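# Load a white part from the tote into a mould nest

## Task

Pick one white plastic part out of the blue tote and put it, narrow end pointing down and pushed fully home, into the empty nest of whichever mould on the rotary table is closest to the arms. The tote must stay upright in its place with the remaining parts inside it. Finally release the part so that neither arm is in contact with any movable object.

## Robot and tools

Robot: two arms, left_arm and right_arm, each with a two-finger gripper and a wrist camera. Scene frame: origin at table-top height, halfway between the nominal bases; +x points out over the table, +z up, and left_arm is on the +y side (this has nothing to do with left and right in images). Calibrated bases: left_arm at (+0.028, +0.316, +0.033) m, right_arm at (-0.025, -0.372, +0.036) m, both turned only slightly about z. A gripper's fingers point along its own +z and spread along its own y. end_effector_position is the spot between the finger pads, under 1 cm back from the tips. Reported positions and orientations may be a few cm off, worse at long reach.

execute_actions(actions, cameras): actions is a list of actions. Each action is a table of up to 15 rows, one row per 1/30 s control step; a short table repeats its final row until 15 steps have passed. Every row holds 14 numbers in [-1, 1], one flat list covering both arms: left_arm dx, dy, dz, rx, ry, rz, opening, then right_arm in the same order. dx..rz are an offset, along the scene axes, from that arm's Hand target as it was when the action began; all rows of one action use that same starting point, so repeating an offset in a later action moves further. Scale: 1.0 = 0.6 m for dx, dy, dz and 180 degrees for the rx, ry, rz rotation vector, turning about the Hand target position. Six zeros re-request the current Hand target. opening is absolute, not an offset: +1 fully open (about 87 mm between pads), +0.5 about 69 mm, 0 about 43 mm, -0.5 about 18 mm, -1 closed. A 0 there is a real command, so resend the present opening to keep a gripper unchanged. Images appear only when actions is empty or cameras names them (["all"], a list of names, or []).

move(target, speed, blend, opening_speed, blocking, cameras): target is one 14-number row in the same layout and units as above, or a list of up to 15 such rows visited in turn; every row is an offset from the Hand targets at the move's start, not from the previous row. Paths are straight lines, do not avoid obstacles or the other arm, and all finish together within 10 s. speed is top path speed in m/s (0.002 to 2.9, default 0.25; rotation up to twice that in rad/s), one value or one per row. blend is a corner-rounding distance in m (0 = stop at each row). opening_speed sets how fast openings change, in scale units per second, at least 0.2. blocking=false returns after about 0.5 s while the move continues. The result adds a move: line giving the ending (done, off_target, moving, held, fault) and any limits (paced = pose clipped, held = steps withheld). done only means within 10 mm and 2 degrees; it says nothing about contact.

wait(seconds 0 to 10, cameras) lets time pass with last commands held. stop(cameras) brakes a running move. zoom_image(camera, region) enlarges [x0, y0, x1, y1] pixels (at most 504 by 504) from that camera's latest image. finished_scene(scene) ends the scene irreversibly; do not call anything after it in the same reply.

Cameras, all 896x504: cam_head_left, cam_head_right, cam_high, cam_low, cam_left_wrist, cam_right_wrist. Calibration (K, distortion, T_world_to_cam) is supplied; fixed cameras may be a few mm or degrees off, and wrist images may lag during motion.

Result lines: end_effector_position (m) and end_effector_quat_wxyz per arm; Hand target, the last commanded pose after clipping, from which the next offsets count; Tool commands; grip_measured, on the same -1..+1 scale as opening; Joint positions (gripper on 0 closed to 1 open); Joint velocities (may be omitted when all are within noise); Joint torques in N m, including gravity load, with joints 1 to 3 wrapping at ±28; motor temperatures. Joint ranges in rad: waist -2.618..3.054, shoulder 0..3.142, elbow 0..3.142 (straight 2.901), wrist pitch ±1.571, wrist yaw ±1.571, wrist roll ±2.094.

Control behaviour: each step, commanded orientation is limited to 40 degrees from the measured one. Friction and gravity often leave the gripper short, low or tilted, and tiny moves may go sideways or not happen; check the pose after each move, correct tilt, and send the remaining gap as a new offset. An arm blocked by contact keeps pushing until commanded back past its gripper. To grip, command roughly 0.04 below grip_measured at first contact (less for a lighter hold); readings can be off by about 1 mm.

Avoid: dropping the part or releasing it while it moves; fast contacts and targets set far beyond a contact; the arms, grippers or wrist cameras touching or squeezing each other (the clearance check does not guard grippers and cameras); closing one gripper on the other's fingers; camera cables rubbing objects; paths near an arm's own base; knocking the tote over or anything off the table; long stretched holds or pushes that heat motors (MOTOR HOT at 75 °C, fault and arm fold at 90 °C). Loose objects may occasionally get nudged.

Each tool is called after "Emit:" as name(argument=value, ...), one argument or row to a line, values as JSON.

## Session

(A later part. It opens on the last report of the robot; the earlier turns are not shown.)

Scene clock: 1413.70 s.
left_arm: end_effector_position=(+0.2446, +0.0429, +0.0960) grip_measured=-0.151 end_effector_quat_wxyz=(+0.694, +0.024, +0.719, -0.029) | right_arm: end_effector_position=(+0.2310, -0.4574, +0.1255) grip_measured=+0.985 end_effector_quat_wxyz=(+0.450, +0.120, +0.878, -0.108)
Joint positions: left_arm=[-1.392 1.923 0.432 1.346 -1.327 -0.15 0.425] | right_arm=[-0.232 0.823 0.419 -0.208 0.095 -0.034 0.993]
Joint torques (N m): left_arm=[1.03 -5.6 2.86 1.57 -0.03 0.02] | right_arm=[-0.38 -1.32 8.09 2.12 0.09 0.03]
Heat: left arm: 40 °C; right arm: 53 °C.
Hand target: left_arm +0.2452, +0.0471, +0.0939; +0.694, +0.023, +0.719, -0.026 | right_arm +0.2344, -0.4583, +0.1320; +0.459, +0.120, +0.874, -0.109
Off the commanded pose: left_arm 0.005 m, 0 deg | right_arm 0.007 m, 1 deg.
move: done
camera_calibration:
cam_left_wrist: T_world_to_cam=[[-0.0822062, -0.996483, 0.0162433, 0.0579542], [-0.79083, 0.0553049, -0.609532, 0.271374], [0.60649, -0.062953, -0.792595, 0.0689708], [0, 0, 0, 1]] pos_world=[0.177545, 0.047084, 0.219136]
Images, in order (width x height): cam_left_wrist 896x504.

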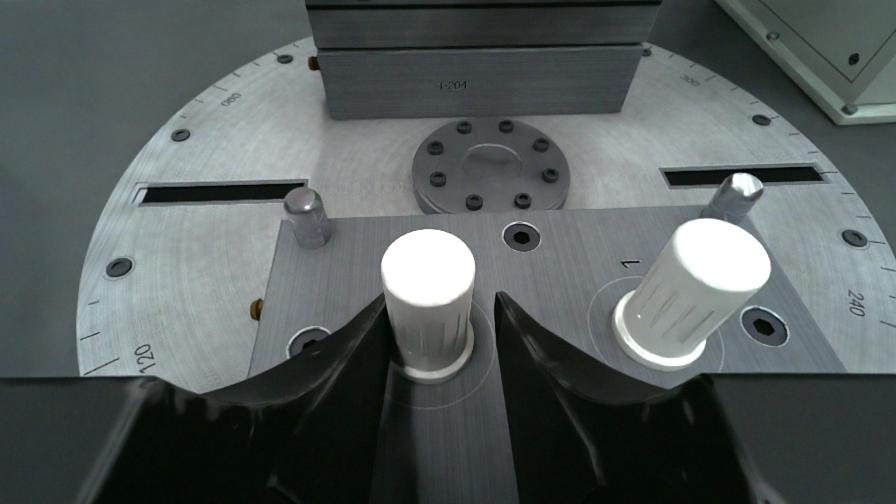

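Emit:
move(
  target=[0, -0.004, 0, 0, 0, 0, -0.2, 0, 0, 0, 0, 0, 0, 1],
  opening_speed=0.2,
  speed=0.02,
  cameras=["cam_left_wrist"],
)

Emit:
zoom_image(
  camera="cam_left_wrist",
  region=[340, 220, 530, 410],
)

Scene clock: 1436.70 s.
left_arm: end_effector_position=(+0.2446, +0.0435, +0.0956) grip_measured=-0.200 end_effector_quat_wxyz=(+0.694, +0.026, +0.719, -0.026) | right_arm: end_effector_position=(+0.2310, -0.4574, +0.1255) grip_measured=+0.985 end_effector_quat_wxyz=(+0.450, +0.120, +0.878, -0.108)
Joint positions: left_arm=[-1.392 1.923 0.432 1.342 -1.328 -0.146 0.4] | right_arm=[-0.232 0.823 0.419 -0.208 0.095 -0.034 0.993]
Joint torques (N m): left_arm=[0.91 -5.29 3.79 1.54 -0.03 -0.03] | right_arm=[-0.28 -1.25 8.24 2.11 0.1 0.03]
Heat: left arm: 39 °C; right arm: 53 °C.
Hand target: left_arm +0.2452, +0.0447, +0.0939; +0.694, +0.023, +0.719, -0.026 | right_arm +0.2344, -0.4583, +0.1320; +0.459, +0.120, +0.874, -0.109
Off the commanded pose: left_arm 0.002 m, 0 deg | right_arm 0.007 m, 1 deg.
move: done
camera_calibration:
cam_left_wrist: T_world_to_cam=[[-0.0811817, -0.996662, 0.008651, 0.0589826], [-0.790977, 0.0591419, -0.608981, 0.270941], [0.606437, -0.0562809, -0.793137, 0.0685165], [0, 0, 0, 1]] pos_world=[0.177545, 0.0466179, 0.218831]
Images, in order (width x height): cam_left_wrist 896x504.

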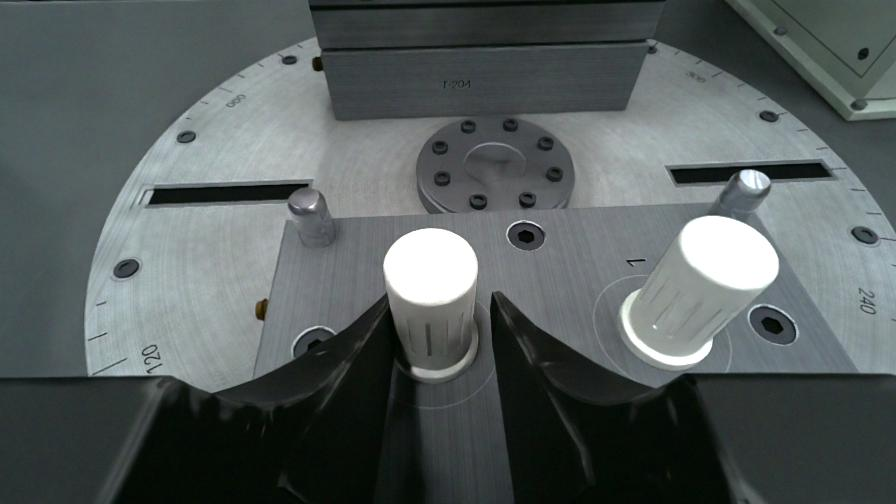

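Scaled by 2.653 from the camera's 896x504 image, which has a finer 1280x720 frame.

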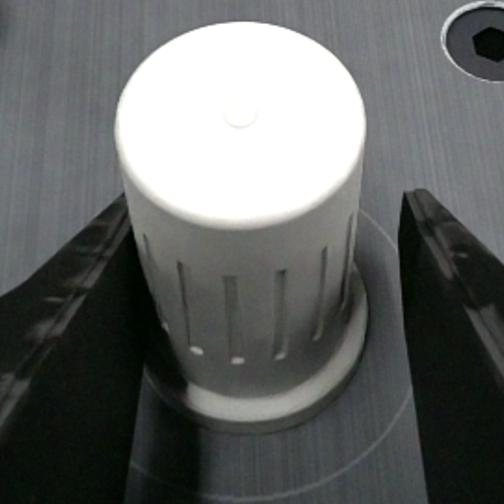

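Emit:
move(
  target=[0, 0.006, 0, 0, 0, 0, -0.24, 0, 0, 0, 0, 0, 0, 1],
  opening_speed=0.2,
  speed=0.02,
  cameras=["cam_left_wrist"],
)

Emit:
zoom_image(
  camera="cam_left_wrist",
  region=[340, 220, 530, 410],
)

Scene clock: 1447.63 s.
left_arm: end_effector_position=(+0.2447, +0.0442, +0.0955) grip_measured=-0.240 end_effector_quat_wxyz=(+0.694, +0.026, +0.719, -0.024) | right_arm: end_effector_position=(+0.2310, -0.4574, +0.1255) grip_measured=+0.985 end_effector_quat_wxyz=(+0.450, +0.120, +0.878, -0.108)
Joint positions: left_arm=[-1.392 1.923 0.432 1.341 -1.331 -0.144 0.38] | right_arm=[-0.232 0.823 0.419 -0.208 0.095 -0.034 0.993]
Joint torques (N m): left_arm=[1.09 -5.81 2.37 1.61 0.02 -0.06] | right_arm=[-0.36 -1.25 8.1 2.12 0.1 0.01]
Heat: left arm: 39 °C; right arm: 53 °C.
Hand target: left_arm +0.2452, +0.0483, +0.0939; +0.694, +0.023, +0.719, -0.026 | right_arm +0.2344, -0.4583, +0.1320; +0.459, +0.120, +0.874, -0.109
Off the commanded pose: left_arm 0.004 m, 0 deg | right_arm 0.007 m, 1 deg.
move: done
camera_calibration:
cam_left_wrist: T_world_to_cam=[[-0.0782894, -0.996919, 0.0048084, 0.0593505], [-0.790954, 0.0591773, -0.609007, 0.270819], [0.606846, -0.051482, -0.79315, 0.0680633], [0, 0, 0, 1]] pos_world=[0.177548, 0.0466454, 0.21863]
Images, in order (width x height): cam_left_wrist 896x504.

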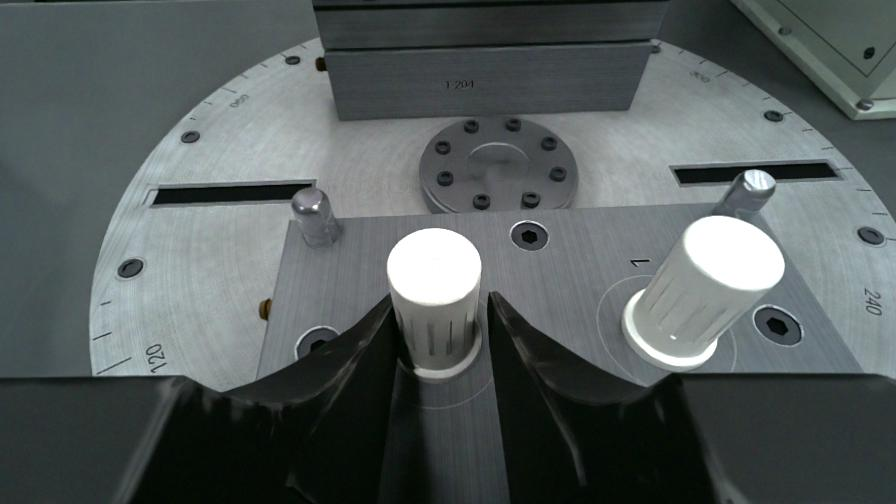

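Scaled by 2.653 from the camera's 896x504 image, which has a finer 1280x720 frame.

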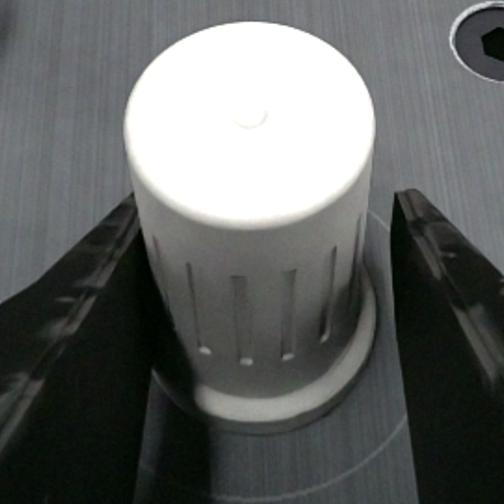

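Emit:
move(
  target=[0, 0, 0.025, 0, 0, 0, -0.24, 0, 0, 0, 0, 0, 0, 1],
  speed=0.02,
  cameras=["cam_left_wrist", "cam_low"],
)

Emit:
zoom_image(
  camera="cam_left_wrist",
  region=[340, 220, 530, 410],
)

Emit:
zoom_image(
  camera="cam_low",
  region=[390, 150, 450, 210],
)

Scene clock: 1466.17 s.
left_arm: end_effector_position=(+0.2443, +0.0448, +0.1031) grip_measured=-0.240 end_effector_quat_wxyz=(+0.693, +0.031, +0.720, -0.023) | right_arm: end_effector_position=(+0.2310, -0.4574, +0.1255) grip_measured=+0.985 end_effector_quat_wxyz=(+0.450, +0.120, +0.878, -0.108)
Joint positions: left_arm=[-1.392 1.871 0.43 1.284 -1.326 -0.142 0.38] | right_arm=[-0.232 0.823 0.419 -0.208 0.095 -0.034 0.993]
Joint torques (N m): left_arm=[1.09 -7.95 3.33 1.4 -0.04 -0.01] | right_arm=[-0.35 -1.33 8.12 2.15 0.08 -0.01]
Heat: left arm: 39 °C; right arm: 53 °C.
Hand target: left_arm +0.2452, +0.0483, +0.1089; +0.694, +0.023, +0.719, -0.026 | right_arm +0.2344, -0.4583, +0.1320; +0.459, +0.120, +0.874, -0.109
Off the commanded pose: left_arm 0.007 m, 1 deg | right_arm 0.007 m, 1 deg.
move: done
camera_calibration:
cam_left_wrist: T_world_to_cam=[[-0.0835897, -0.996493, -0.00390344, 0.0621092], [-0.791823, 0.0687984, -0.606864, 0.2747], [0.605004, -0.0476367, -0.794796, 0.0748223], [0, 0, 0, 1]] pos_world=[0.177438, 0.0465568, 0.226416]
Images, in order (width x height): cam_low 896x504, cam_left_wrist 896x504.

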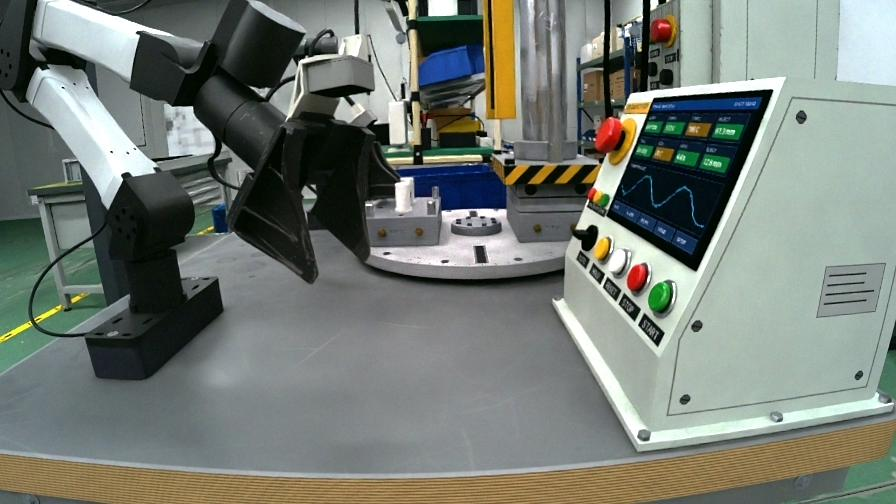

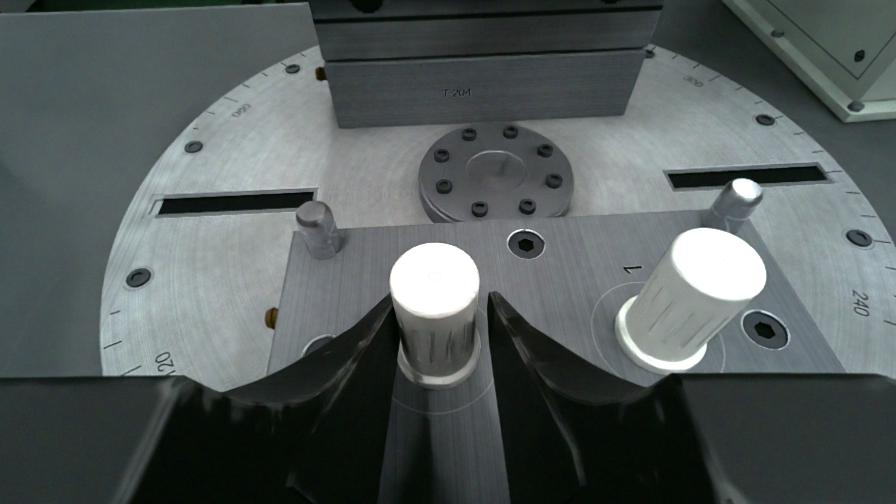

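Scaled by 2.653 from the camera's 896x504 image, which has a finer 1280x720 frame.

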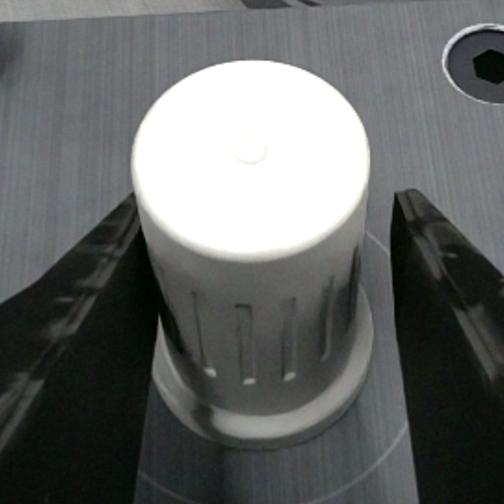

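Scaled by 8.400 from the camera's 896x504 image, which has a finer 1280x720 frame.

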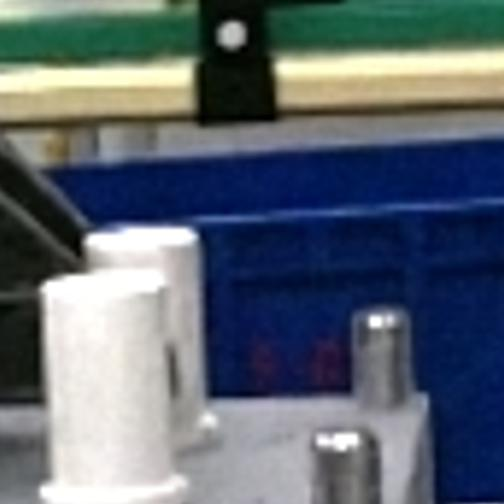

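Emit:
move(
  target=[0, 0, 0.04, 0, 0, 0, -0.24, 0, 0, 0, 0, 0, 0, 1],
  speed=0.03,
  cameras=["cam_left_wrist", "cam_low"],
)

Emit:
zoom_image(
  camera="cam_low",
  region=[390, 150, 450, 210],
)

Scene clock: 1472.57 s.
left_arm: end_effector_position=(+0.2436, +0.0496, +0.1238) grip_measured=-0.240 end_effector_quat_wxyz=(+0.692, +0.039, +0.721, -0.015) | right_arm: end_effector_position=(+0.2310, -0.4574, +0.1255) grip_measured=+0.985 end_effector_quat_wxyz=(+0.450, +0.120, +0.878, -0.108)
Joint positions: left_arm=[-1.392 1.739 0.43 1.138 -1.325 -0.133 0.38] | right_arm=[-0.232 0.823 0.419 -0.208 0.095 -0.034 0.993]
Joint torques (N m): left_arm=[1.06 -7.45 5.91 1.37 -0.06 -0.09] | right_arm=[-0.34 -1.17 8.21 2.11 0.11 0.03]
Heat: left arm: 39 °C; right arm: 53 °C.
Hand target: left_arm +0.2452, +0.0483, +0.1329; +0.694, +0.023, +0.719, -0.026 | right_arm +0.2344, -0.4583, +0.1320; +0.459, +0.120, +0.874, -0.109
Off the commanded pose: left_arm 0.009 m, 2 deg | right_arm 0.007 m, 1 deg.
move: done
camera_calibration:
cam_left_wrist: T_world_to_cam=[[-0.0843354, -0.996088, -0.0263885, 0.0698964], [-0.792671, 0.0831128, -0.603958, 0.285503], [0.603788, -0.0300176, -0.796579, 0.0915443], [0, 0, 0, 1]] pos_world=[0.176931, 0.048642, 0.247199]
Images, in order (width x height): cam_low 896x504, cam_left_wrist 896x504.

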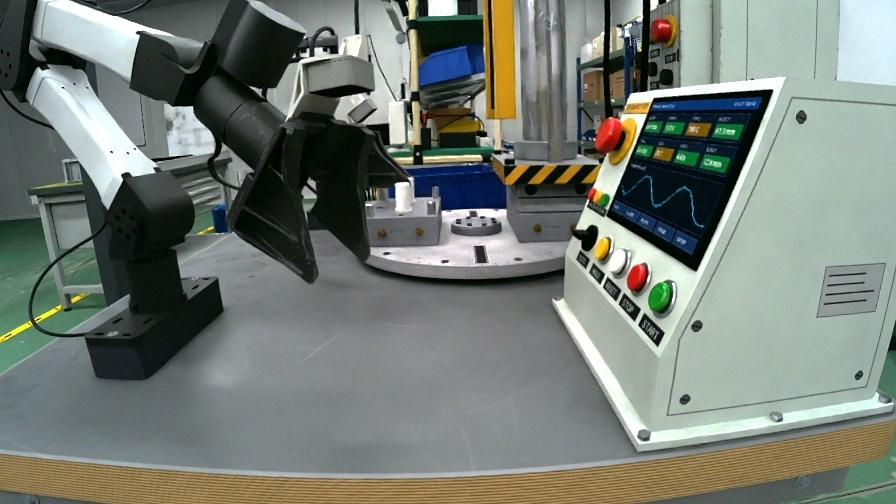

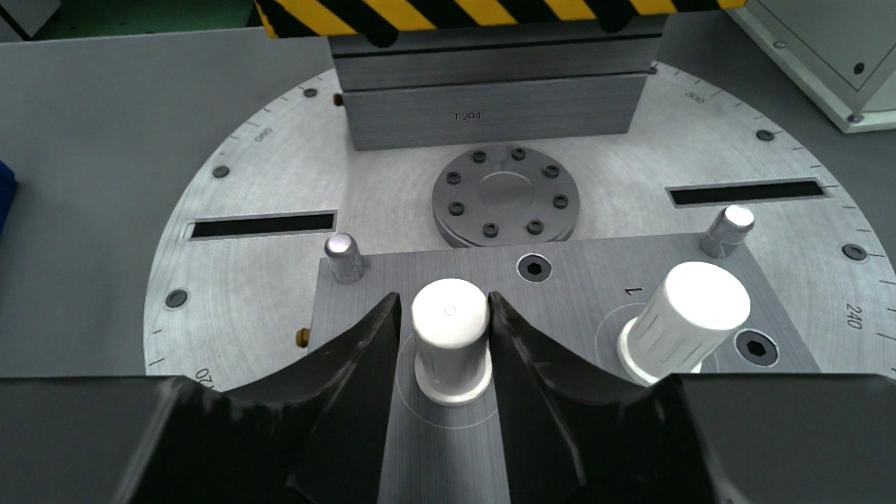

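Scaled by 8.400 from the camera's 896x504 image, which has a finer 1280x720 frame.

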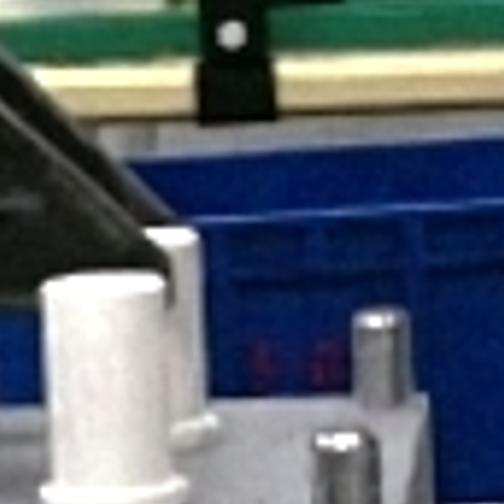

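Emit:
move(
  target=[0, -0.004, 0.05, -0.004, 0, 0, -0.1, 0, 0, 0, 0, 0, 0, 1],
  speed=0.04,
  opening_speed=0.3,
  cameras=["cam_left_wrist", "cam_low"],
)

Emit:
zoom_image(
  camera="cam_low",
  region=[390, 150, 450, 210],
)

Scene clock: 1482.57 s.
left_arm: end_effector_position=(+0.2435, +0.0501, +0.1505) grip_measured=-0.100 end_effector_quat_wxyz=(+0.692, +0.040, +0.721, -0.014) | right_arm: end_effector_position=(+0.2310, -0.4574, +0.1255) grip_measured=+0.985 end_effector_quat_wxyz=(+0.450, +0.120, +0.878, -0.108)
Joint positions: left_arm=[-1.392 1.602 0.463 0.963 -1.325 -0.135 0.45] | right_arm=[-0.232 0.823 0.419 -0.208 0.095 -0.034 0.993]
Joint torques (N m): left_arm=[0.94 -6.89 8.16 1.36 -0.07 -0.14] | right_arm=[-0.25 -1.29 8.24 2.1 0.07 0.01]
Heat: left arm: 39 °C; right arm: 53 °C.
Hand target: left_arm +0.2452, +0.0459, +0.1628; +0.694, +0.018, +0.719, -0.030 | right_arm +0.2344, -0.4583, +0.1320; +0.459, +0.120, +0.874, -0.109
Off the commanded pose: left_arm 0.013 m, 3 deg | right_arm 0.007 m, 1 deg.
move: off_target (left_arm)
camera_calibration:
cam_left_wrist: T_world_to_cam=[[-0.0842852, -0.996013, -0.0292352, 0.0714791], [-0.793265, 0.0848258, -0.602939, 0.301356], [0.603015, -0.0276276, -0.797251, 0.113018], [0, 0, 0, 1]] pos_world=[0.176928, 0.0487538, 0.273893]
Images, in order (width x height): cam_low 896x504, cam_left_wrist 896x504.

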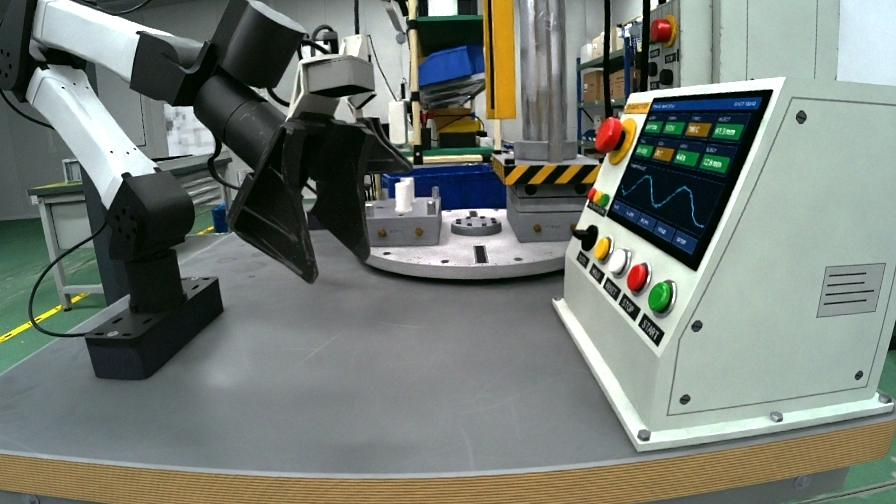

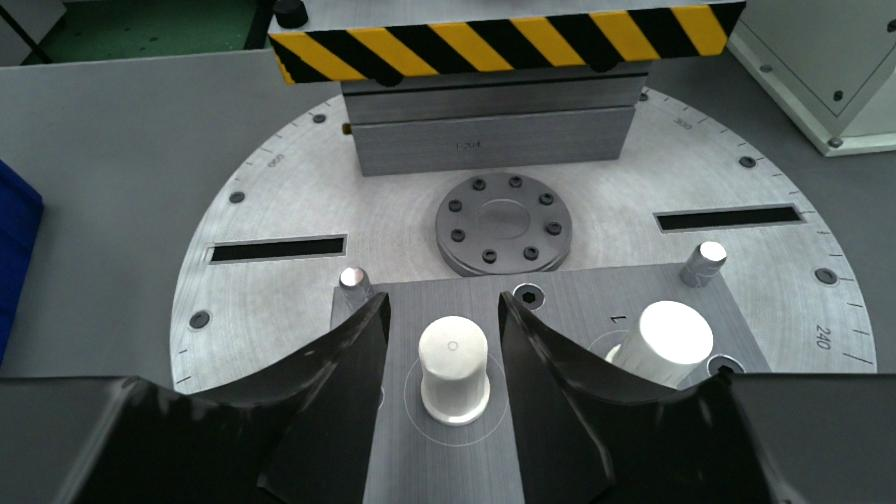

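Scaled by 8.400 from the camera's 896x504 image, which has a finer 1280x720 frame.

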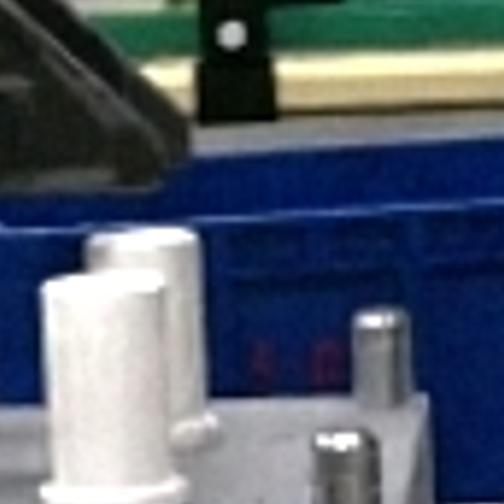

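Emit:
move(
  target=[
    [0, 0, 0.14, 0, 0, 0, 0.0, 0, 0, 0, 0, 0, 0, 1],
  ],
  speed=0.1,
  opening_speed=0.3,
  cameras=["all"],
)

Emit:
zoom_image(
  camera="cam_low",
  region=[350, 140, 470, 260],
)

Emit:
zoom_image(
  camera="cam_left_wrist",
  region=[380, 320, 720, 504],
)

Scene clock: 1491.40 s.
left_arm: end_effector_position=(+0.2440, +0.0471, +0.2317) grip_measured=+0.000 end_effector_quat_wxyz=(+0.692, +0.042, +0.721, -0.012) | right_arm: end_effector_position=(+0.2310, -0.4574, +0.1255) grip_measured=+0.985 end_effector_quat_wxyz=(+0.450, +0.120, +0.878, -0.108)
Joint positions: left_arm=[-1.392 1.347 0.657 0.512 -1.325 -0.133 0.5] | right_arm=[-0.232 0.823 0.419 -0.208 0.095 -0.034 0.993]
Joint torques (N m): left_arm=[0.96 -6.08 10.44 1.36 -0.07 -0.18] | right_arm=[-0.27 -1.29 8.13 2.14 0.11 0.01]
Heat: left arm: 38 °C; right arm: 53 °C.
Hand target: left_arm +0.2452, +0.0459, +0.2470; +0.694, +0.018, +0.719, -0.030 | right_arm +0.2344, -0.4583, +0.1320; +0.459, +0.120, +0.874, -0.109
Off the commanded pose: left_arm 0.015 m, 3 deg | right_arm 0.007 m, 1 deg.
move: off_target (left_arm)
camera_calibration:
cam_left_wrist: T_world_to_cam=[[-0.0843336, -0.995891, -0.0329916, 0.0717722], [-0.793327, 0.0871405, -0.602527, 0.350905], [0.602926, -0.0246402, -0.797416, 0.177315], [0, 0, 0, 1]] pos_world=[0.177527, 0.0452684, 0.355191]
cam_right_wrist: T_world_to_cam=[[-0.315204, -0.944162, 0.0959412, -0.37519], [-0.94598, 0.304493, -0.111378, 0.397127], [0.0759456, -0.125865, -0.989136, 0.194348], [0, 0, 0, 1]] pos_world=[0.242653, -0.450701, 0.272464]

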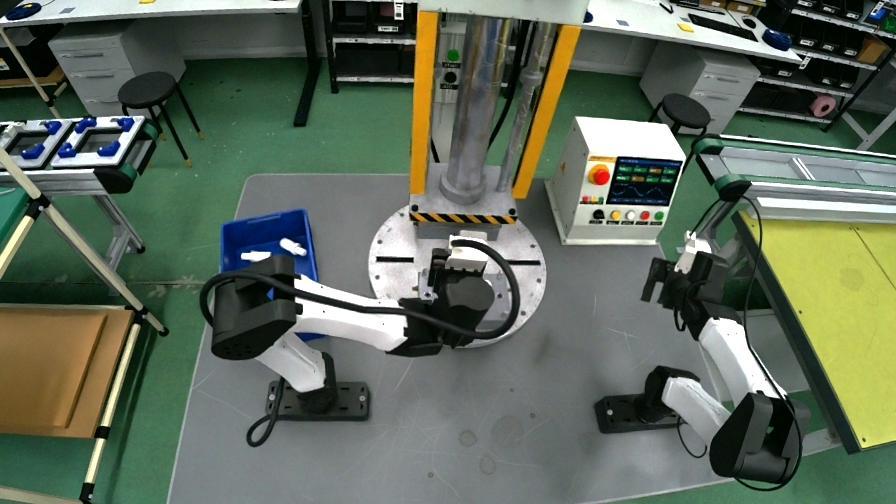

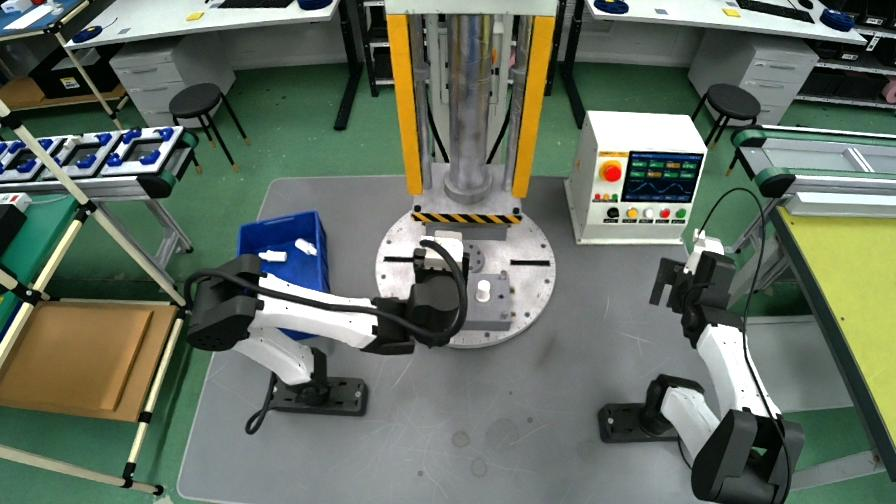

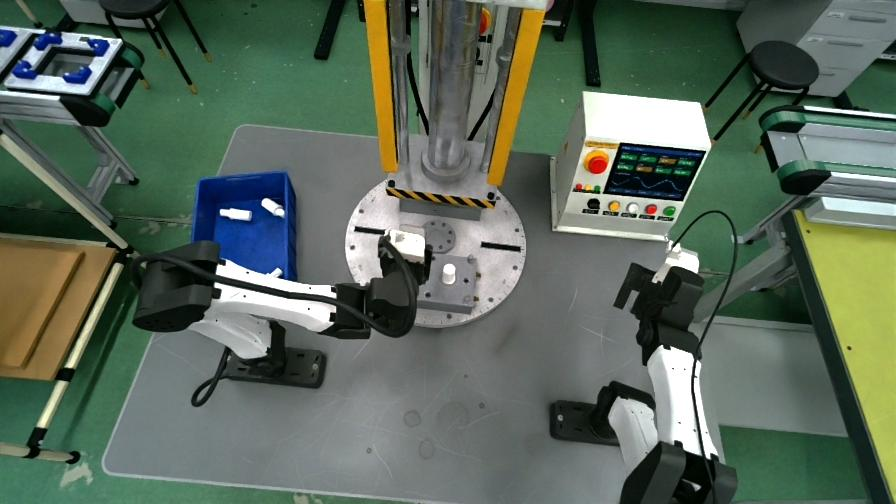

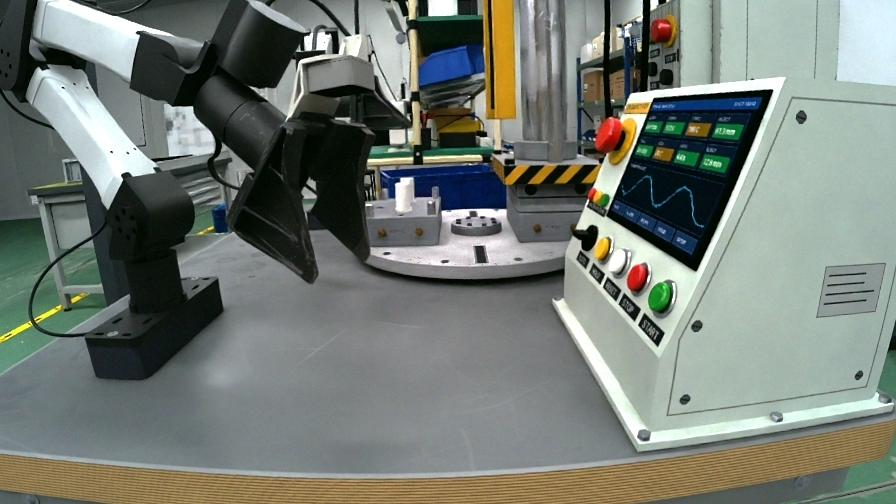

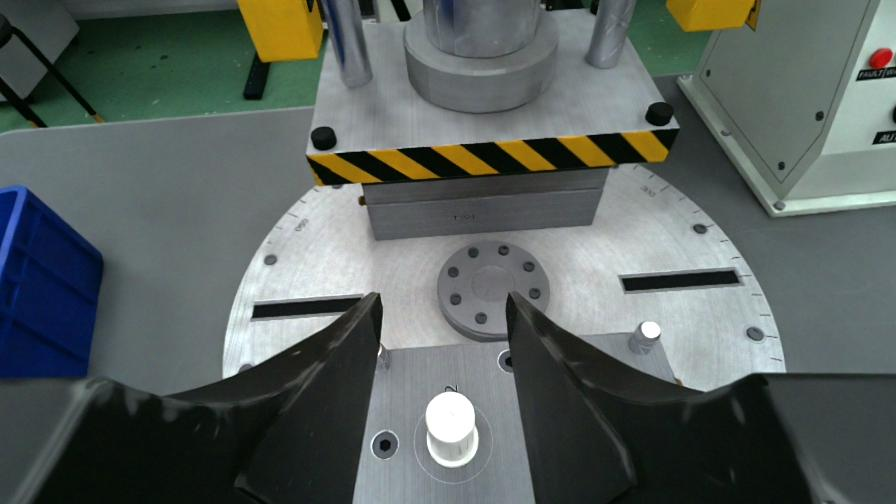

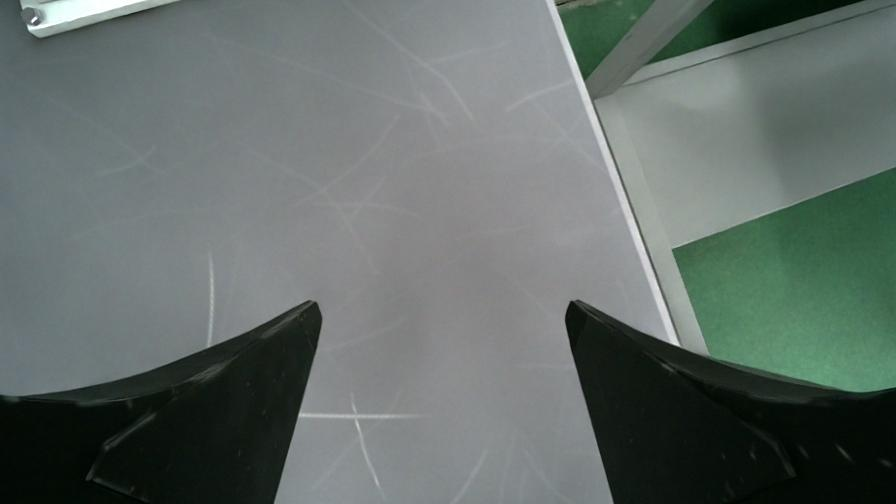

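Scaled by 4.200 from the camera's 896x504 image, which has a finer 1280x720 frame.

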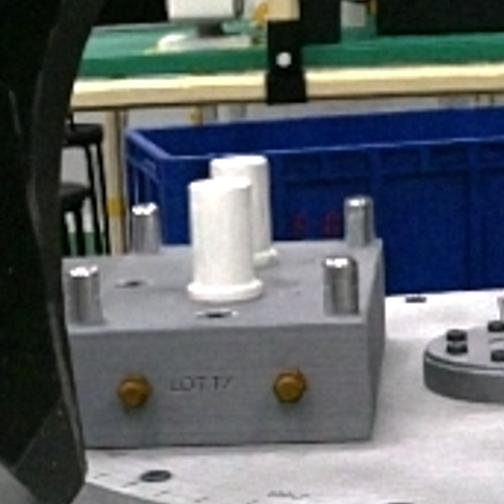

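Scaled by 1.482 from the camera's 896x504 image, which has a finer 1280x720 frame.

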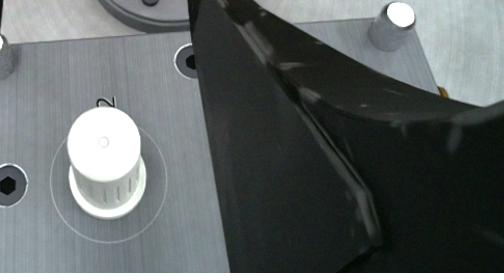

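Emit:
finished_scene(
  scene=2,
)

The scene is finished: the task was done.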